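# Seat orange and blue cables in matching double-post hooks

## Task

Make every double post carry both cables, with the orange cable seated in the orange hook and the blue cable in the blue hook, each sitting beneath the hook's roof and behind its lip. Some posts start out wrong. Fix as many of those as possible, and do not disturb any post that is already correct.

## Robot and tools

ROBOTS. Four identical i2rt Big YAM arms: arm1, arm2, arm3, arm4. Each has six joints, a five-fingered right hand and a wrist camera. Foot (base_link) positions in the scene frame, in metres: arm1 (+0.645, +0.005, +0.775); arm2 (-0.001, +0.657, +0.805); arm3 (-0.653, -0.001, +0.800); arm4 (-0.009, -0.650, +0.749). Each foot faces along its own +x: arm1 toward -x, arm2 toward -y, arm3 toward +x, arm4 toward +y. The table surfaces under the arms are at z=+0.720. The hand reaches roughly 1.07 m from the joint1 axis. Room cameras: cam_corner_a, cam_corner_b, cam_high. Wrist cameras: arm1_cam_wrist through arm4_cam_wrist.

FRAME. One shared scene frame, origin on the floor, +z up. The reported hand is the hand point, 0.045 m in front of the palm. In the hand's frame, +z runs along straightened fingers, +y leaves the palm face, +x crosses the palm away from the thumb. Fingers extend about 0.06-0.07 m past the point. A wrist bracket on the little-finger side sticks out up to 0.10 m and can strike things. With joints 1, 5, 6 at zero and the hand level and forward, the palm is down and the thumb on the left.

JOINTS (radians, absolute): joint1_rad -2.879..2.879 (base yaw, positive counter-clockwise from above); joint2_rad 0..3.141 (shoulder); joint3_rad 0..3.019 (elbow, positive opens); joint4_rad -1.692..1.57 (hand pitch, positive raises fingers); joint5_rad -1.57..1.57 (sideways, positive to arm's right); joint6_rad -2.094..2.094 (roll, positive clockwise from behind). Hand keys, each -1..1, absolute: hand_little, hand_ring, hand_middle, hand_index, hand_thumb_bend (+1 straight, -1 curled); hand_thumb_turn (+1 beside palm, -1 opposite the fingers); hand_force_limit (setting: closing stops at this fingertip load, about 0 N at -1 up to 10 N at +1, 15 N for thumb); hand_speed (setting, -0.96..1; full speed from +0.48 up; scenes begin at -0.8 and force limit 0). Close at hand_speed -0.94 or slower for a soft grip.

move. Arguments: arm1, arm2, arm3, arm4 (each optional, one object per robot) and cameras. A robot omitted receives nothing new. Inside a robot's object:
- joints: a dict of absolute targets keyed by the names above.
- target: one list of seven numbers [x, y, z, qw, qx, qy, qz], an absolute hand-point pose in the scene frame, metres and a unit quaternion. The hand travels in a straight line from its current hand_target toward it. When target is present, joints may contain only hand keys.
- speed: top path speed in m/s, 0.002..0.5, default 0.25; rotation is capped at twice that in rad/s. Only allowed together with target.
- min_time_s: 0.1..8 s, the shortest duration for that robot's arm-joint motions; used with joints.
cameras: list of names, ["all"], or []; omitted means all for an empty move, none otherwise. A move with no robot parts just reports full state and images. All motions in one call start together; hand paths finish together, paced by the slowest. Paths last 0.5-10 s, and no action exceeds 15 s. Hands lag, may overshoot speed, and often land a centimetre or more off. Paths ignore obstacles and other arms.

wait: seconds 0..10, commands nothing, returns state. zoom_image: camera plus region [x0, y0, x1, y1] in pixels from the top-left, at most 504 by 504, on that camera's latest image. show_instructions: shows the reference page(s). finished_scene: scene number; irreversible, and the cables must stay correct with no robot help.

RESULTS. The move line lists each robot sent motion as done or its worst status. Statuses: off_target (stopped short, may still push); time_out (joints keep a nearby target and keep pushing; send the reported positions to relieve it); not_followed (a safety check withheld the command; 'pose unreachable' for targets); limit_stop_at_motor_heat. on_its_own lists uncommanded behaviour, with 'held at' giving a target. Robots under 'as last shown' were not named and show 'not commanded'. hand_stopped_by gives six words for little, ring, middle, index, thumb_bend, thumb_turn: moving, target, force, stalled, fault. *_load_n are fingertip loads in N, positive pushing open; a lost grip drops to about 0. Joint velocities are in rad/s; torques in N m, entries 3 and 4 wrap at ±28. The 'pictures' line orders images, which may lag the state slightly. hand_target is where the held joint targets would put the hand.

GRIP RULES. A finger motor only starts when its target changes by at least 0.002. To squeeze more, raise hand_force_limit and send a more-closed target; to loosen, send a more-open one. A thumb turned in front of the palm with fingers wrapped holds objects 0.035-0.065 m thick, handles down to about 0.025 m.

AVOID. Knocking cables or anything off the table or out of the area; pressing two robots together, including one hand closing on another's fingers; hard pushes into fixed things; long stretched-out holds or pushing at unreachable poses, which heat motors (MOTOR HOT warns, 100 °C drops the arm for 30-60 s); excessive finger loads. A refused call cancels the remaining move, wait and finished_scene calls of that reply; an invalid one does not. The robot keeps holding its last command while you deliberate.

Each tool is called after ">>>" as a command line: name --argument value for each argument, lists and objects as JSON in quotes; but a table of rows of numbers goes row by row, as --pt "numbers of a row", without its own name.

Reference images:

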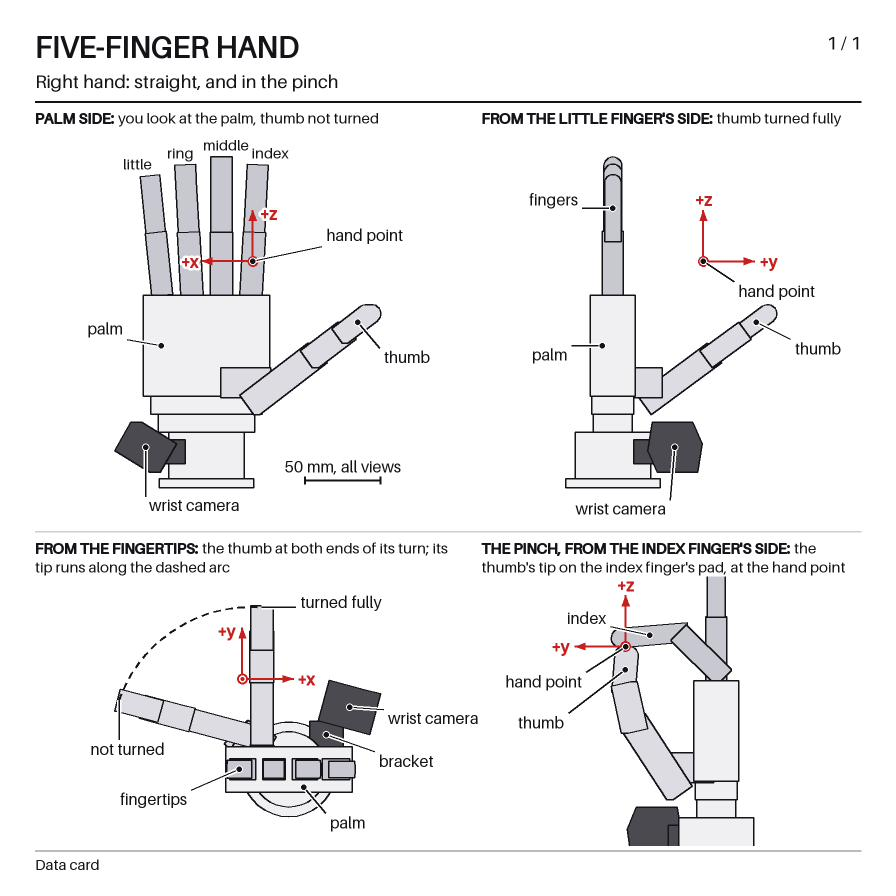

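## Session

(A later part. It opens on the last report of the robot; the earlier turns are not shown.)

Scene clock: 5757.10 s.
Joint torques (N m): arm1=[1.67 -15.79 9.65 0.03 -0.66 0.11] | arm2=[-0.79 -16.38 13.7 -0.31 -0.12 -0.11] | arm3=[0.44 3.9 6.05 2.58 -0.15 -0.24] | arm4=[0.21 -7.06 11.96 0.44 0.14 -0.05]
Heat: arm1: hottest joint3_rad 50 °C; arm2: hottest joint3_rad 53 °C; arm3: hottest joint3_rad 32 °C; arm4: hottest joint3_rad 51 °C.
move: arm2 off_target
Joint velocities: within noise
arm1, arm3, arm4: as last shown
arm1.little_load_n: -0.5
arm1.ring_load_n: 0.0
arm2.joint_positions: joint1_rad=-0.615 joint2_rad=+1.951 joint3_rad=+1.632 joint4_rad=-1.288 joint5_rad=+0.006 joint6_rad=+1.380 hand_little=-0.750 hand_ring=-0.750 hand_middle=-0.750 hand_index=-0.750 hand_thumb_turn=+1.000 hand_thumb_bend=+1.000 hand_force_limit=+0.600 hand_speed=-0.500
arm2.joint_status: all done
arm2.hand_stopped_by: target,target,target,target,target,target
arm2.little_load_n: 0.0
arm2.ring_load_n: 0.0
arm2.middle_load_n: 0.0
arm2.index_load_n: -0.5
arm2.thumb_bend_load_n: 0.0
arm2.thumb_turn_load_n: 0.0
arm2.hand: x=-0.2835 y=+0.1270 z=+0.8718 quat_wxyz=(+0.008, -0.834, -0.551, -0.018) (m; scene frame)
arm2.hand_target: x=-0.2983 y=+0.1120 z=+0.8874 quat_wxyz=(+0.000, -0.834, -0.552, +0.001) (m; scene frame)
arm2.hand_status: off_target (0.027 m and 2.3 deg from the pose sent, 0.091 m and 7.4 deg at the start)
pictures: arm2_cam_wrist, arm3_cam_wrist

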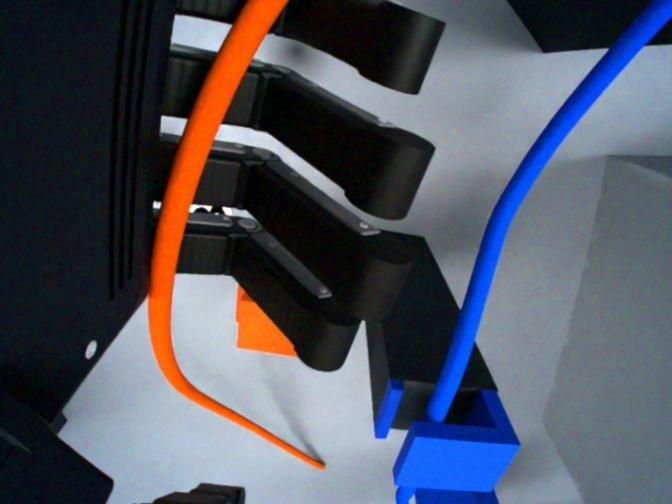

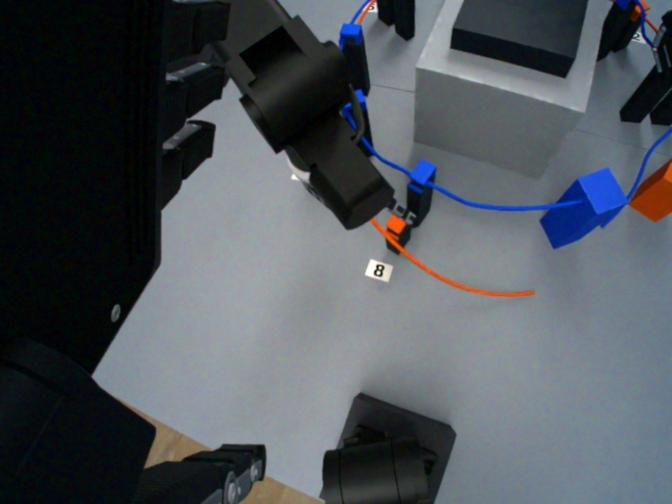

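>>> move --arm2 '{"target": [-0.342, 0.040, 0.890, -0.1914, 0.7677, 0.5933, -0.1479], "speed": 0.2, "joints": {"hand_index": -0.62, "hand_middle": -0.62, "hand_ring": -0.62, "hand_little": -0.62, "hand_speed": -0.5}}' --cameras '["arm2_cam_wrist", "arm3_cam_wrist", "cam_corner_b"]'

>>> zoom_image --camera "arm3_cam_wrist" --region '[300, 120, 500, 320]'

>>> zoom_image --camera "arm2_cam_wrist" --region '[140, 0, 640, 500]'

Scene clock: 5784.63 s.
Joint torques (N m): arm1=[1.85 -15.85 9.66 0.03 -0.66 0.11] | arm2=[-0.26 -18.84 14.19 0.13 0.43 -0.08] | arm3=[0.73 3.43 6.08 2.51 -0.15 -0.24] | arm4=[0.44 -6.89 11.93 0.46 0.12 -0.05]
Heat: arm1: hottest joint3_rad 51 °C; arm2: hottest joint3_rad 57 °C; arm3: hottest joint3_rad 32 °C; arm4: hottest joint3_rad 51 °C.
move: arm2 off_target
Joint velocities: within noise
arm1, arm3, arm4: as last shown
arm1.little_load_n: 0.0
arm1.ring_load_n: -0.5
arm2.joint_positions: joint1_rad=-0.485 joint2_rad=+2.106 joint3_rad=+1.907 joint4_rad=-1.301 joint5_rad=+0.480 joint6_rad=+1.349 hand_little=-0.620 hand_ring=-0.620 hand_middle=-0.620 hand_index=-0.620 hand_thumb_turn=+1.000 hand_thumb_bend=+1.000 hand_force_limit=+0.600 hand_speed=-0.500
arm2.joint_status: all done
arm2.hand_stopped_by: target,target,target,target,target,target
arm2.little_load_n: 0.5
arm2.ring_load_n: 0.0
arm2.middle_load_n: 0.0
arm2.index_load_n: 0.0
arm2.thumb_bend_load_n: 0.0
arm2.thumb_turn_load_n: -0.5
arm2.hand: x=-0.3358 y=+0.0598 z=+0.8747 quat_wxyz=(+0.198, -0.770, -0.593, +0.130) (m; scene frame)
arm2.hand_target: x=-0.3413 y=+0.0411 z=+0.8904 quat_wxyz=(+0.191, -0.768, -0.593, +0.149) (m; scene frame)
arm2.hand_status: off_target (0.026 m and 2.2 deg from the pose sent, 0.106 m and 29.8 deg at the start)
pictures: arm2_cam_wrist, arm3_cam_wrist, cam_corner_b

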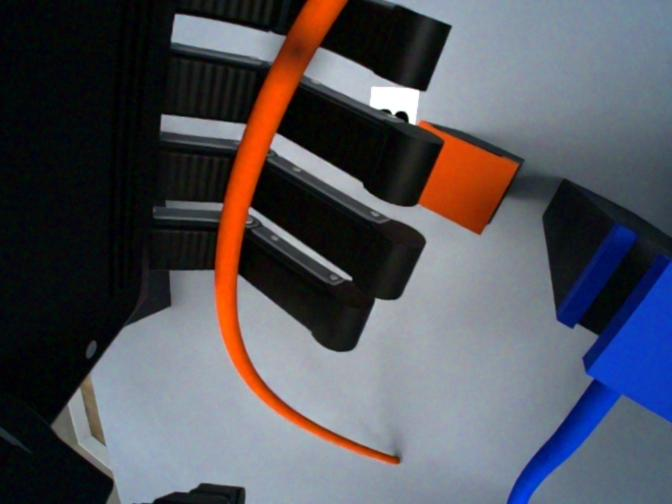

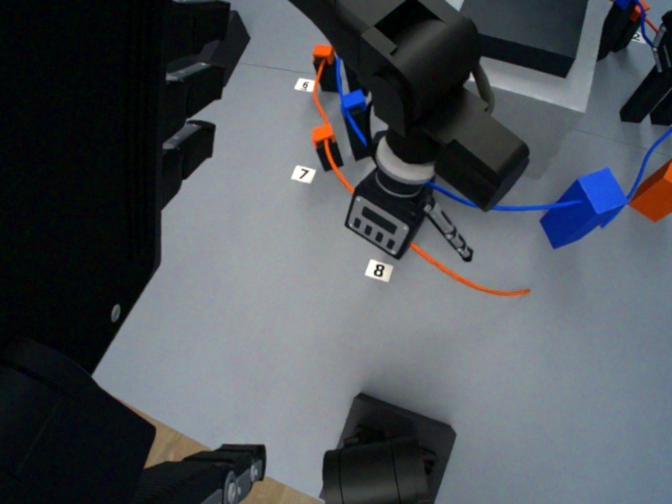

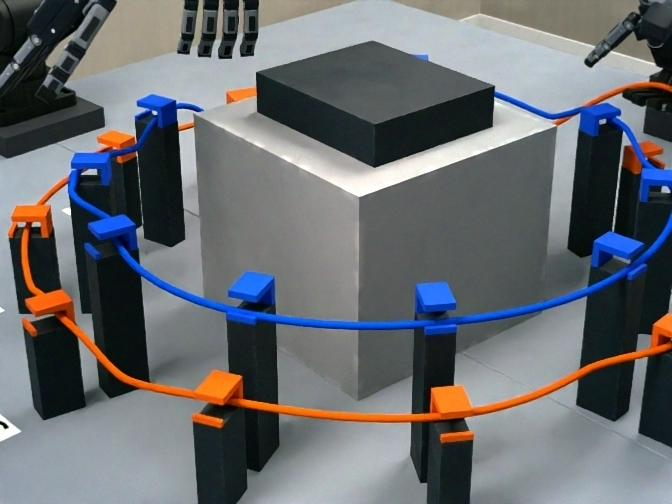

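Scaled by 2.520 from the camera's 672x504 image, which has a finer 960x720 frame.

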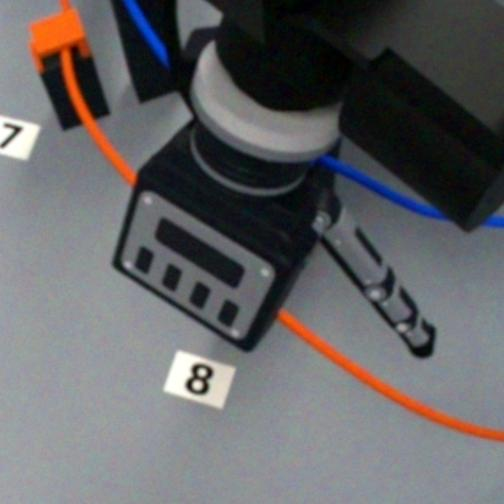

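Scaled by 1.008 from the camera's 672x504 image, which has a finer 960x720 frame.

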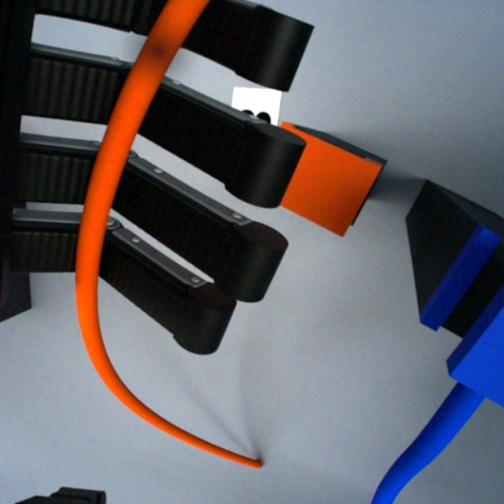

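>>> move --arm2 '{"joints": {"hand_middle": 1.0, "hand_ring": 1.0, "hand_speed": -0.1}}' --cameras '["arm2_cam_wrist", "arm3_cam_wrist"]'

>>> zoom_image --camera "arm2_cam_wrist" --region '[140, 0, 640, 500]'

Scene clock: 5851.23 s.
Joint torques (N m): arm1=[1.79 -15.85 9.65 0.03 -0.65 0.11] | arm2=[0.32 -18.73 14.46 0.14 0.44 -0.08] | arm3=[0.5 3.78 5.96 2.47 -0.17 -0.23] | arm4=[0.09 -6.89 11.95 0.43 0.11 -0.06]
Heat: arm1: hottest joint3_rad 51 °C; arm2: hottest joint3_rad 62 °C; arm3: hottest joint3_rad 32 °C; arm4: hottest joint3_rad 51 °C.
move: arm2 done
Joint velocities: within noise
arm1, arm3, arm4: as last shown
arm1.ring_load_n: 0.0
arm1.thumb_bend_load_n: -0.5
arm2.joint_positions: joint1_rad=-0.485 joint2_rad=+2.107 joint3_rad=+1.907 joint4_rad=-1.302 joint5_rad=+0.480 joint6_rad=+1.348 hand_little=-0.620 hand_ring=+1.000 hand_middle=+1.000 hand_index=-0.620 hand_thumb_turn=+1.000 hand_thumb_bend=+1.000 hand_force_limit=+0.600 hand_speed=-0.100
arm2.joint_status: all done
arm2.hand_stopped_by: target,target,target,target,target,target
arm2.little_load_n: 0.0
arm2.ring_load_n: 0.0
arm2.middle_load_n: 0.0
arm2.index_load_n: 0.0
arm2.thumb_bend_load_n: 0.0
arm2.thumb_turn_load_n: 0.0
arm2.hand: x=-0.3358 y=+0.0600 z=+0.8741 quat_wxyz=(+0.199, -0.769, -0.593, +0.130) (m; scene frame)
arm2.hand_target: x=-0.3412 y=+0.0411 z=+0.8902 quat_wxyz=(+0.191, -0.768, -0.593, +0.149) (m; scene frame)
arm2.hand_status: not commanded
arm3.thumb_turn_load_n: -0.5
pictures: arm2_cam_wrist, arm3_cam_wrist

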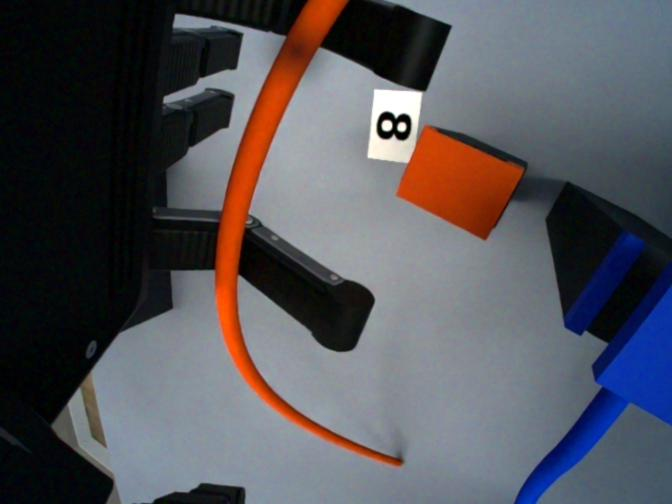

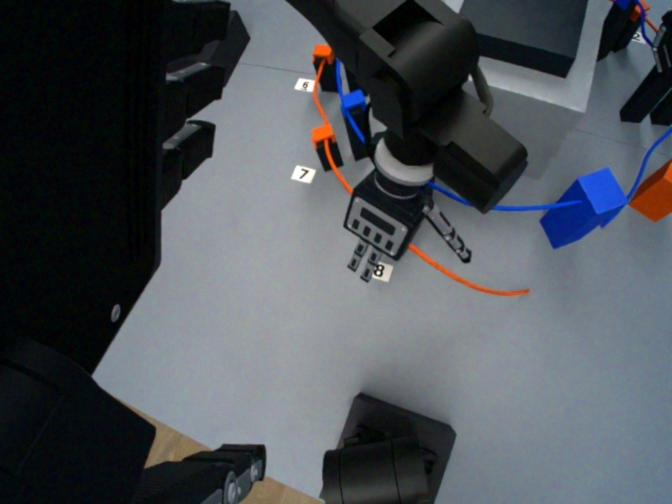

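Scaled by 1.008 from the camera's 672x504 image, which has a finer 960x720 frame.

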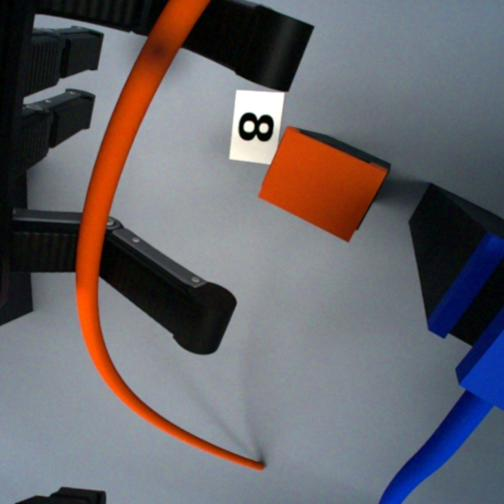

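>>> move --arm2 '{"target": [-0.340, 0.059, 0.797, -0.1914, 0.7677, 0.5933, -0.1479], "speed": 0.12}' --cameras '["arm2_cam_wrist", "arm3_cam_wrist", "cam_corner_b"]'

>>> zoom_image --camera "arm2_cam_wrist" --region '[140, 0, 640, 500]'

>>> zoom_image --camera "cam_corner_b" --region '[542, 80, 672, 210]'

Scene clock: 5869.70 s.
Joint torques (N m): arm1=[1.79 -15.85 9.63 0.02 -0.66 0.11] | arm2=[-0.21 -19.08 8.13 1.02 0.39 -0.04] | arm3=[0.03 3.19 6 2.5 -0.15 -0.24] | arm4=[0.15 -7.06 11.93 0.42 0.13 -0.07]
Heat: arm1: hottest joint3_rad 51 °C; arm2: hottest joint3_rad 62 °C; arm3: hottest joint3_rad 32 °C; arm4: hottest joint3_rad 51 °C.
move: arm2 done
Joint velocities: within noise
arm1, arm4: as last shown
arm1.little_load_n: -0.5
arm1.thumb_bend_load_n: 0.0
arm2.joint_positions: joint1_rad=-0.485 joint2_rad=+2.138 joint3_rad=+1.770 joint4_rad=-1.080 joint5_rad=+0.480 joint6_rad=+1.337 hand_little=-0.620 hand_ring=+1.000 hand_middle=+1.000 hand_index=-0.620 hand_thumb_turn=+1.000 hand_thumb_bend=+1.000 hand_force_limit=+0.600 hand_speed=-0.100
arm2.joint_status: not commanded
arm2.hand_stopped_by: target,target,target,target,target,target
arm2.little_load_n: 0.0
arm2.ring_load_n: 0.0
arm2.middle_load_n: 0.0
arm2.index_load_n: 0.5
arm2.thumb_bend_load_n: 0.0
arm2.thumb_turn_load_n: -0.5
arm2.hand: x=-0.3374 y=+0.0556 z=+0.8064 quat_wxyz=(+0.188, -0.769, -0.592, +0.152) (m; scene frame)
arm2.hand_target: x=-0.3398 y=+0.0589 z=+0.7971 quat_wxyz=(+0.191, -0.768, -0.593, +0.148) (m; scene frame)
arm2.hand_status: done (0.010 m and 0.6 deg from the pose sent, 0.077 m and 2.2 deg at the start)
arm3.joint_positions: joint1_rad=+0.510 joint2_rad=+0.597 joint3_rad=+1.411 joint4_rad=-1.483 joint5_rad=+0.002 joint6_rad=-1.090 hand_little=+1.000 hand_ring=+1.000 hand_middle=+1.000 hand_index=+1.000 hand_thumb_turn=+1.000 hand_thumb_bend=+1.000 hand_force_limit=+0.000 hand_speed=-0.300
arm3.joint_status: not commanded
arm3.hand_stopped_by: target,target,target,target,target,target
arm3.little_load_n: 0.0
arm3.ring_load_n: 0.0
arm3.middle_load_n: 0.0
arm3.index_load_n: -0.5
arm3.thumb_bend_load_n: 0.0
arm3.thumb_turn_load_n: 0.0
arm3.hand: x=-0.4753 y=+0.0527 z=+1.2696 quat_wxyz=(-0.209, +0.898, +0.014, +0.387) (m; scene frame)
arm3.hand_target: x=-0.4701 y=+0.0534 z=+1.2721 quat_wxyz=(-0.209, +0.895, +0.014, +0.394) (m; scene frame)
arm3.hand_status: not commanded
pictures: arm2_cam_wrist, arm3_cam_wrist, cam_corner_b

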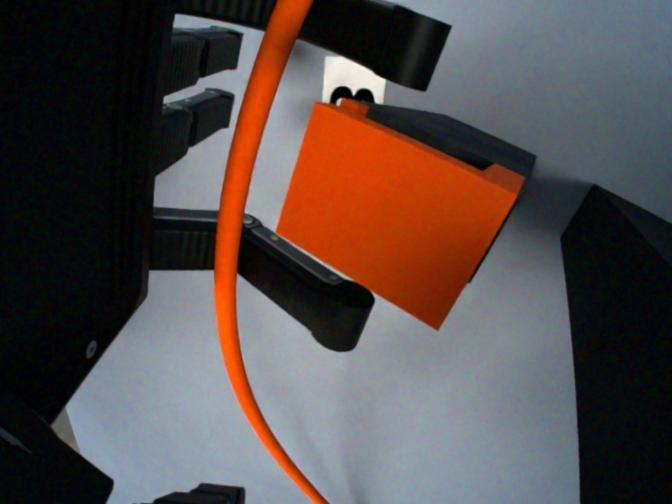

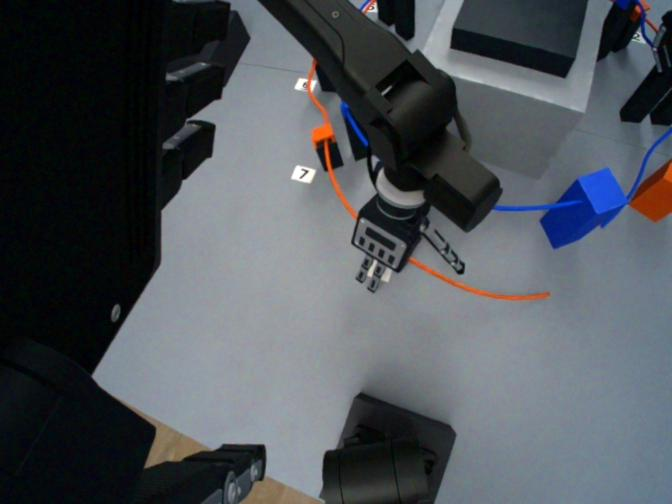

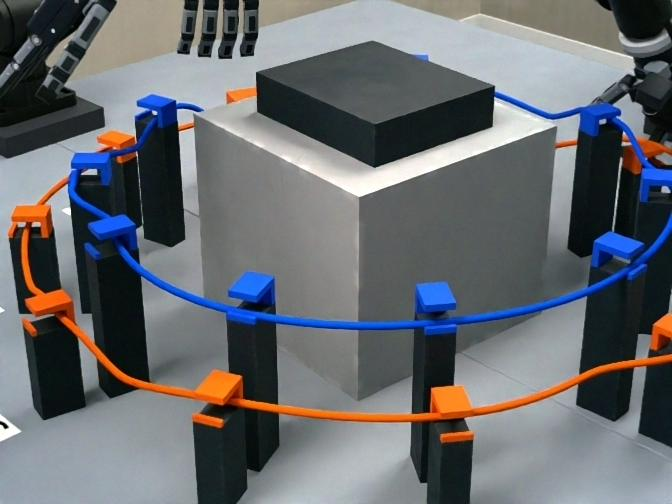

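Scaled by 1.008 from the camera's 672x504 image, which has a finer 960x720 frame.

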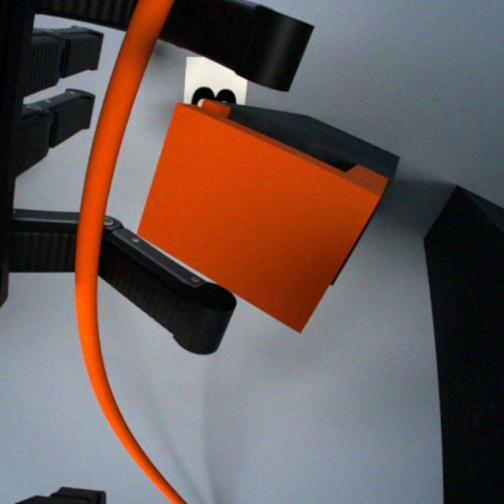

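Scaled by 3.877.

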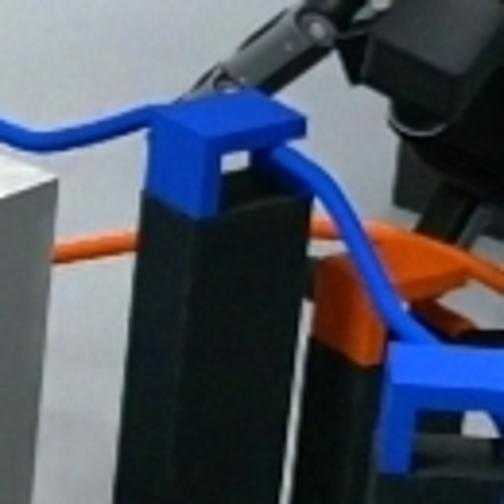

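>>> move --arm2 '{"target": [-0.297, 0.0475, 0.797, -0.1914, 0.7677, 0.5933, -0.1479], "speed": 0.07}' --cameras '["arm2_cam_wrist", "arm3_cam_wrist", "cam_corner_b"]'

>>> zoom_image --camera "arm2_cam_wrist" --region '[140, 0, 640, 500]'

>>> zoom_image --camera "cam_corner_b" --region '[582, 100, 672, 190]'

Scene clock: 5890.90 s.
Joint torques (N m): arm1=[1.67 -15.79 9.63 0.01 -0.65 0.11] | arm2=[1.2 -20.25 7.68 0.06 0.08 0.14] | arm3=[0.32 3.43 6.11 2.56 -0.14 -0.23] | arm4=[0.09 -7.06 11.93 0.39 0.12 -0.06]
Heat: arm1: hottest joint3_rad 51 °C; arm2: hottest joint3_rad 55 °C; arm3: hottest joint3_rad 32 °C; arm4: hottest joint3_rad 51 °C.
move: arm2 off_target
Joint velocities: within noise
arm1, arm3, arm4: as last shown
arm1.little_load_n: 0.0
arm1.thumb_bend_load_n: 0.5
arm2.joint_positions: joint1_rad=-0.437 joint2_rad=+2.138 joint3_rad=+1.751 joint4_rad=-1.086 joint5_rad=+0.496 joint6_rad=+1.393 hand_little=-0.620 hand_ring=+1.000 hand_middle=+1.000 hand_index=-0.620 hand_thumb_turn=+1.000 hand_thumb_bend=+1.000 hand_force_limit=+0.600 hand_speed=-0.100
arm2.joint_status: not commanded
arm2.hand_stopped_by: target,target,target,target,target,target
arm2.little_load_n: 0.0
arm2.ring_load_n: 0.0
arm2.middle_load_n: 0.0
arm2.index_load_n: 0.0
arm2.thumb_bend_load_n: 0.0
arm2.thumb_turn_load_n: 0.0
arm2.hand: x=-0.3096 y=+0.0473 z=+0.8001 quat_wxyz=(+0.193, -0.769, -0.590, +0.154) (m; scene frame)
arm2.hand_target: x=-0.2972 y=+0.0476 z=+0.7970 quat_wxyz=(+0.191, -0.768, -0.593, +0.148) (m; scene frame)
arm2.hand_status: off_target (0.013 m and 0.9 deg from the pose sent, 0.042 m and 0.6 deg at the start)
arm3.index_load_n: 0.0
arm4.thumb_turn_load_n: -0.5
pictures: arm2_cam_wrist, arm3_cam_wrist, cam_corner_b

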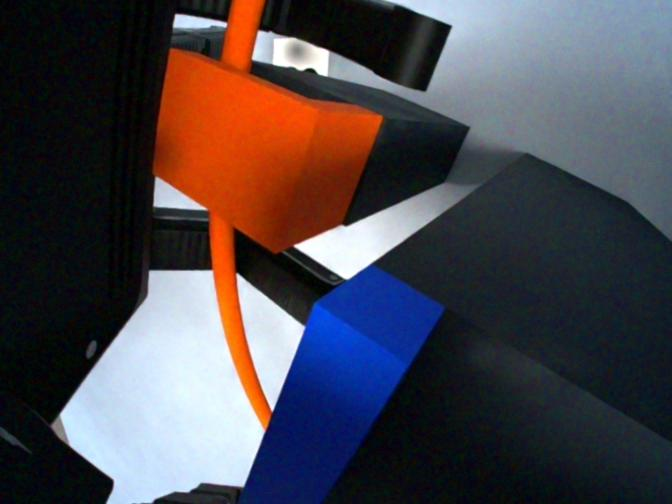

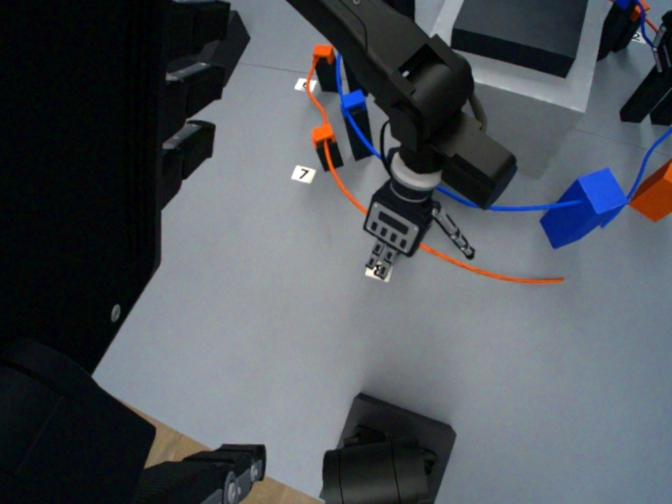

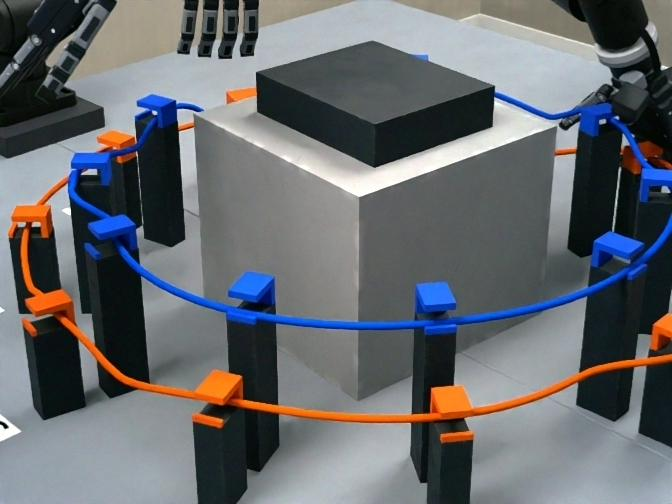

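Scaled by 1.008 from the camera's 672x504 image, which has a finer 960x720 frame.

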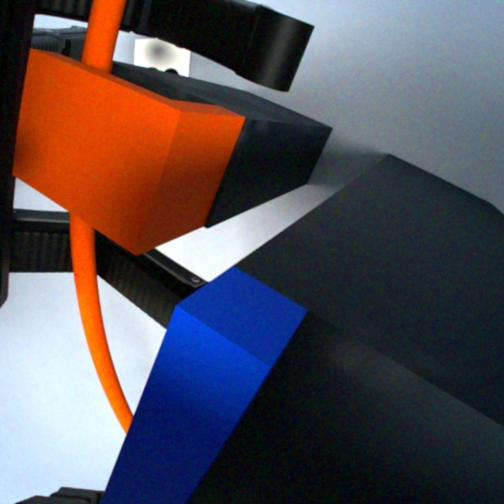

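Scaled by 5.600.

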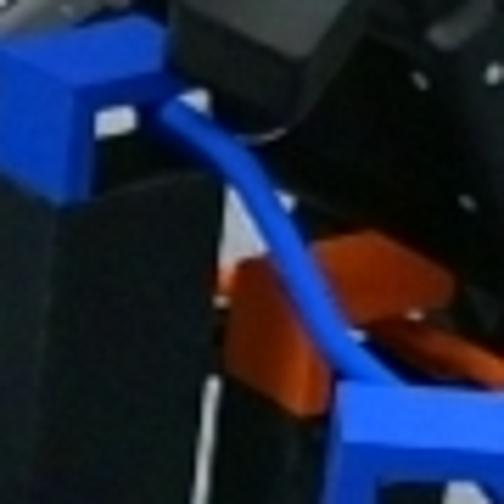

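>>> zoom_image --camera "arm2_cam_wrist" --region '[150, 20, 400, 270]'

>>> zoom_image --camera "cam_corner_b" --region '[622, 130, 672, 180]'

Scaled by 2.016 from the camera's 672x504 image, which has a finer 960x720 frame.

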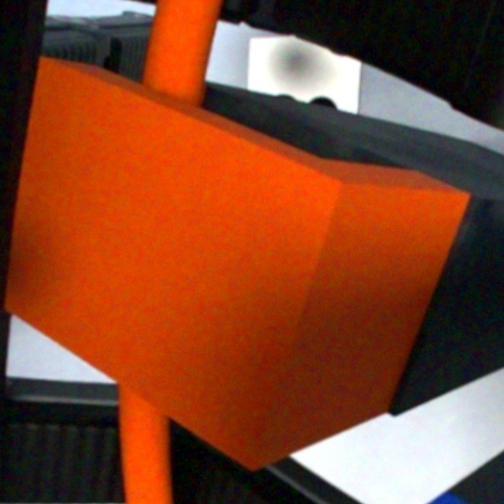

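Scaled by 10.080.

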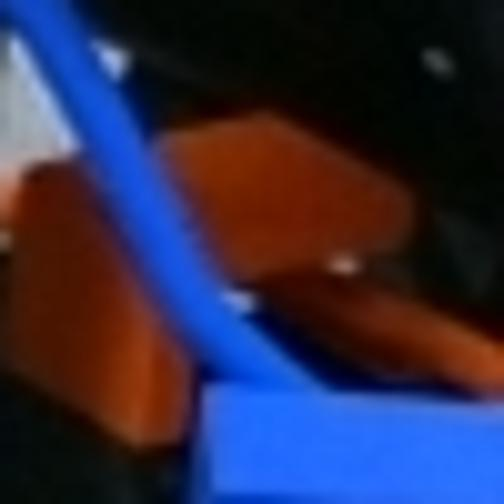

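>>> move --arm2 '{"target": [-0.290, 0.042, 0.818, -0.1914, 0.7677, 0.5933, -0.1479], "speed": 0.05, "joints": {"hand_index": -0.35, "hand_little": -0.35, "hand_speed": -0.8}}' --cameras '["arm2_cam_wrist", "arm3_cam_wrist", "cam_corner_b"]'

>>> zoom_image --camera "arm2_cam_wrist" --region '[150, 0, 450, 300]'

>>> zoom_image --camera "cam_corner_b" --region '[612, 120, 672, 180]'

Scene clock: 5939.07 s.
Joint torques (N m): arm1=[1.67 -15.79 9.63 0.01 -0.66 0.11] | arm2=[1.79 -21.48 10.19 -0.18 -0.07 0] | arm3=[0.38 3.84 6.06 2.61 -0.13 -0.26] | arm4=[0.21 -7.12 11.97 0.46 0.12 -0.06]
Heat: arm1: hottest joint3_rad 51 °C; arm2: hottest joint3_rad 50 °C; arm3: hottest joint3_rad 32 °C; arm4: hottest joint3_rad 52 °C.
move: arm2 off_target
Joint velocities: within noise
arm1.joint_positions: joint1_rad=+0.204 joint2_rad=+1.706 joint3_rad=+1.584 joint4_rad=-1.687 joint5_rad=-0.695 joint6_rad=-2.024 hand_little=+1.000 hand_ring=+1.000 hand_middle=+1.000 hand_index=+1.000 hand_thumb_turn=+1.000 hand_thumb_bend=+1.000 hand_force_limit=+0.000 hand_speed=-0.700
arm1.joint_status: not commanded
arm1.hand_stopped_by: target,target,target,target,target,target
arm1.little_load_n: 0.0
arm1.ring_load_n: 0.0
arm1.middle_load_n: 0.0
arm1.index_load_n: 0.0
arm1.thumb_bend_load_n: 0.0
arm1.thumb_turn_load_n: 0.0
arm1.hand: x=+0.2072 y=-0.1410 z=+0.9637 quat_wxyz=(+0.066, -0.245, +0.900, -0.354) (m; scene frame)
arm1.hand_target: x=+0.2006 y=-0.1462 z=+0.9745 quat_wxyz=(+0.058, -0.248, +0.900, -0.353) (m; scene frame)
arm1.hand_status: not commanded
arm2.joint_positions: joint1_rad=-0.437 joint2_rad=+2.138 joint3_rad=+1.751 joint4_rad=-1.133 joint5_rad=+0.500 joint6_rad=+1.416 hand_little=-0.350 hand_ring=+1.000 hand_middle=+1.000 hand_index=-0.350 hand_thumb_turn=+1.000 hand_thumb_bend=+1.000 hand_force_limit=+0.600 hand_speed=-0.800
arm2.joint_status: all done
arm2.hand_stopped_by: target,target,target,target,target,target
arm2.little_load_n: 0.0
arm2.ring_load_n: 0.0
arm2.middle_load_n: 0.0
arm2.index_load_n: 0.0
arm2.thumb_bend_load_n: 0.0
arm2.thumb_turn_load_n: 0.0
arm2.hand: x=-0.3062 y=+0.0580 z=+0.7992 quat_wxyz=(+0.203, -0.773, -0.585, +0.138) (m; scene frame)
arm2.hand_target: x=-0.2900 y=+0.0426 z=+0.8180 quat_wxyz=(+0.191, -0.768, -0.593, +0.148) (m; scene frame)
arm2.hand_status: off_target (0.030 m and 2.1 deg from the pose sent, 0.027 m and 0.8 deg at the start)
arm3: as last shown
arm3.thumb_bend_load_n: 0.5
arm4.joint_positions: joint1_rad=+0.024 joint2_rad=+1.325 joint3_rad=+1.237 joint4_rad=-1.137 joint5_rad=+0.287 joint6_rad=+0.553 hand_little=+0.100 hand_ring=+0.100 hand_middle=+0.100 hand_index=+0.100 hand_thumb_turn=-1.000 hand_thumb_bend=+0.050 hand_force_limit=+0.000 hand_speed=+0.000
arm4.joint_status: not commanded
arm4.hand_stopped_by: target,target,target,target,target,target
arm4.little_load_n: 0.0
arm4.ring_load_n: 0.0
arm4.middle_load_n: 0.0
arm4.index_load_n: 0.0
arm4.thumb_bend_load_n: 0.0
arm4.thumb_turn_load_n: 0.0
arm4.hand: x=-0.0341 y=-0.2134 z=+0.9566 quat_wxyz=(-0.205, +0.939, -0.263, +0.084) (m; scene frame)
arm4.hand_target: x=-0.0299 y=-0.2015 z=+0.9898 quat_wxyz=(-0.234, +0.932, -0.266, +0.075) (m; scene frame)
arm4.hand_status: not commanded
pictures: arm2_cam_wrist, arm3_cam_wrist, cam_corner_b

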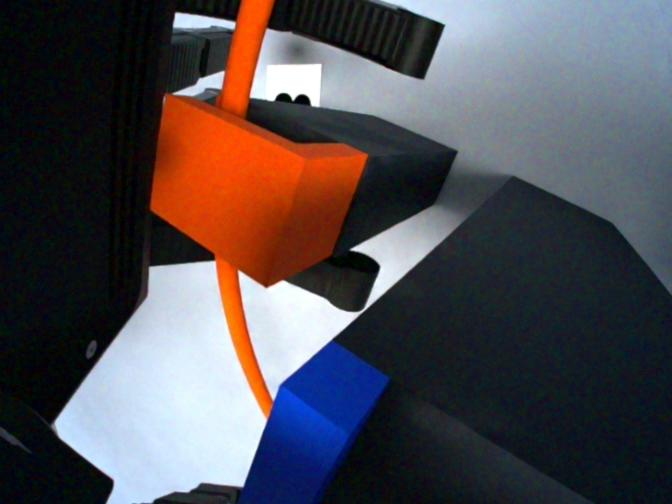

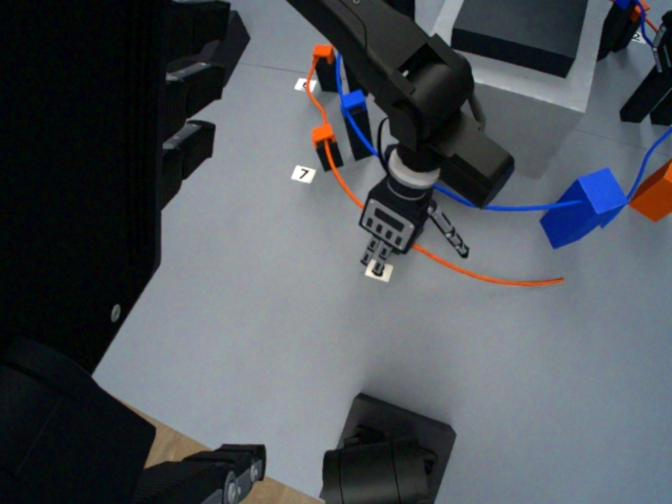

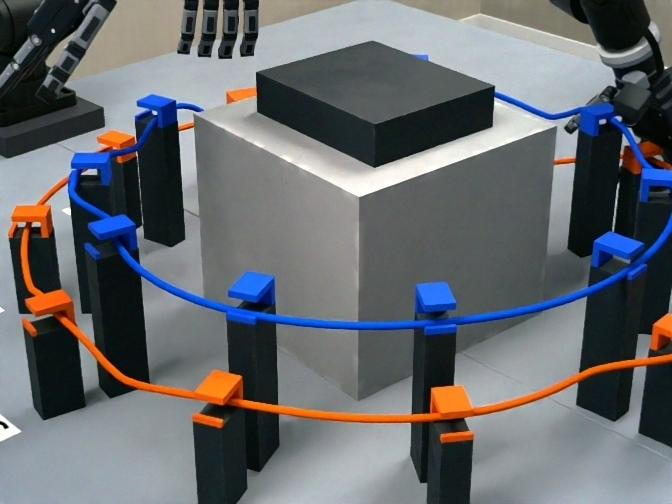

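Scaled by 1.680 from the camera's 672x504 image, which has a finer 960x720 frame.

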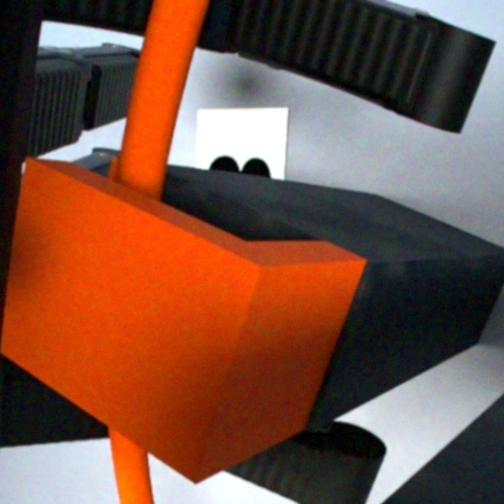

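Scaled by 8.400.

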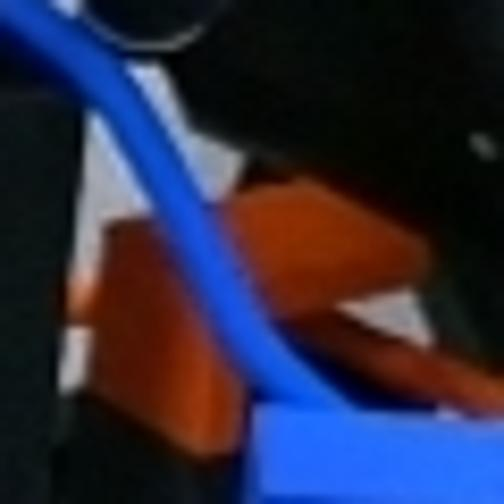

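>>> move --arm2 '{"joints": {"hand_index": 0.3, "hand_little": 0.3, "hand_speed": -0.7}}' --cameras '["arm2_cam_wrist", "arm3_cam_wrist", "cam_corner_b"]'

>>> zoom_image --camera "arm2_cam_wrist" --region '[150, 0, 450, 300]'

>>> zoom_image --camera "cam_corner_b" --region '[612, 120, 672, 180]'

Scene clock: 5953.40 s.
Joint torques (N m): arm1=[1.73 -15.79 9.63 0.05 -0.65 0.11] | arm2=[2.02 -21.66 10.28 -0.32 -0.07 0.04] | arm3=[0.67 3.37 6.22 2.48 -0.19 -0.22] | arm4=[0.15 -7.12 11.93 0.44 0.13 -0.06]
Heat: arm1: hottest joint3_rad 51 °C; arm2: hottest joint3_rad 51 °C; arm3: hottest joint3_rad 32 °C; arm4: hottest joint3_rad 52 °C.
move: arm2 done
Joint velocities: within noise
arm1, arm3, arm4: as last shown
arm1.index_load_n: -0.5
arm2.joint_positions: joint1_rad=-0.437 joint2_rad=+2.138 joint3_rad=+1.751 joint4_rad=-1.133 joint5_rad=+0.500 joint6_rad=+1.417 hand_little=+0.300 hand_ring=+1.000 hand_middle=+1.000 hand_index=+0.300 hand_thumb_turn=+1.000 hand_thumb_bend=+1.000 hand_force_limit=+0.600 hand_speed=-0.700
arm2.joint_status: all done
arm2.hand_stopped_by: target,target,target,target,target,target
arm2.little_load_n: 0.0
arm2.ring_load_n: 0.0
arm2.middle_load_n: 0.0
arm2.index_load_n: 0.0
arm2.thumb_bend_load_n: 0.0
arm2.thumb_turn_load_n: 0.0
arm2.hand: x=-0.3062 y=+0.0580 z=+0.7992 quat_wxyz=(+0.203, -0.773, -0.585, +0.138) (m; scene frame)
arm2.hand_target: x=-0.2900 y=+0.0425 z=+0.8180 quat_wxyz=(+0.191, -0.768, -0.593, +0.148) (m; scene frame)
arm2.hand_status: not commanded
arm3.thumb_bend_load_n: 0.0
pictures: arm2_cam_wrist, arm3_cam_wrist, cam_corner_b

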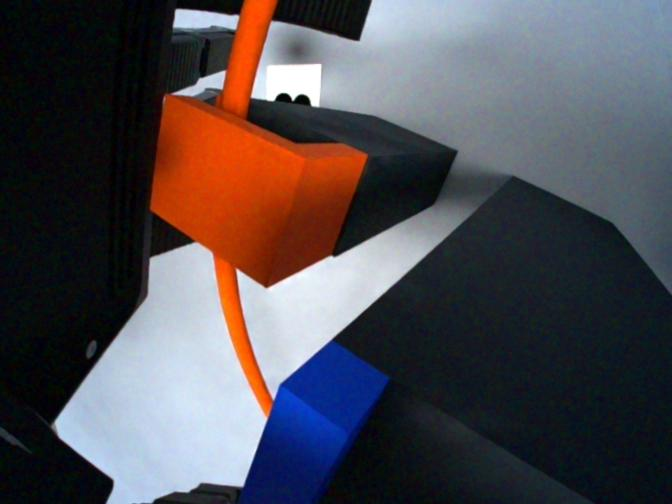

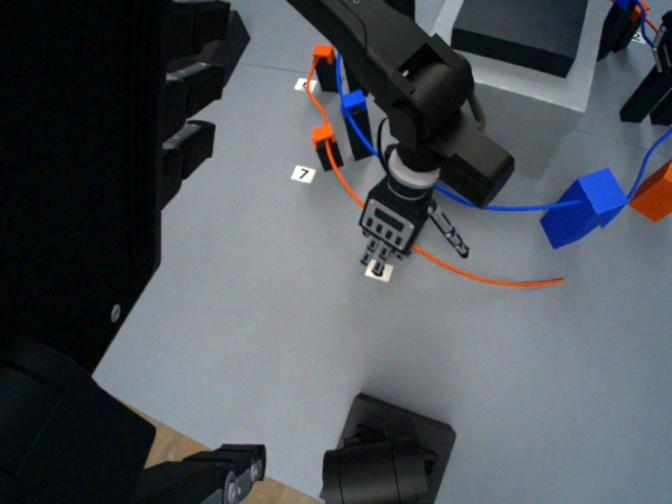

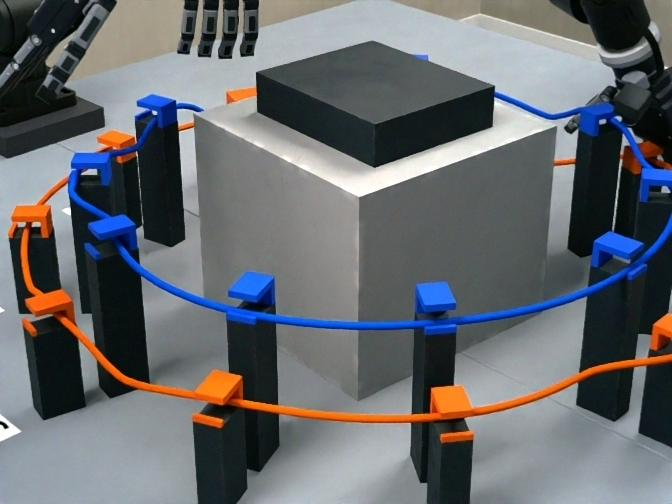

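Scaled by 1.680 from the camera's 672x504 image, which has a finer 960x720 frame.

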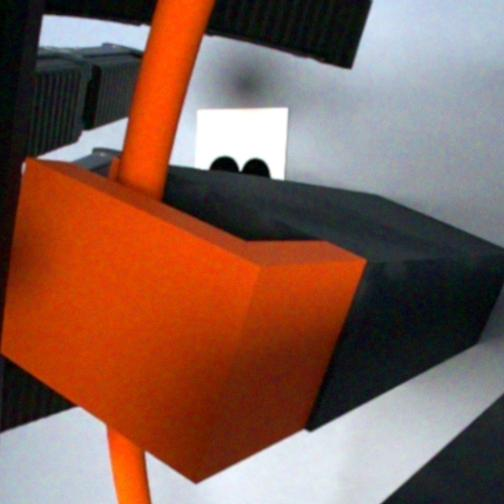

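Scaled by 8.400.

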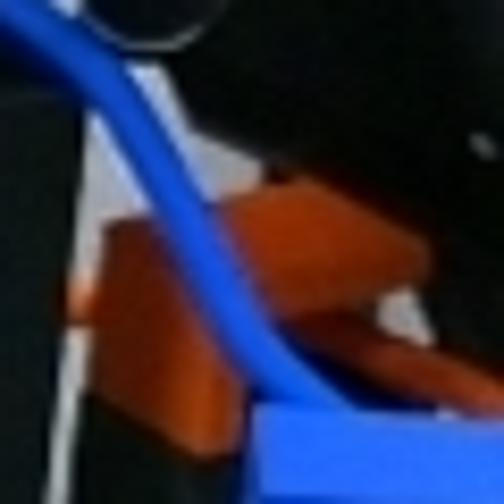

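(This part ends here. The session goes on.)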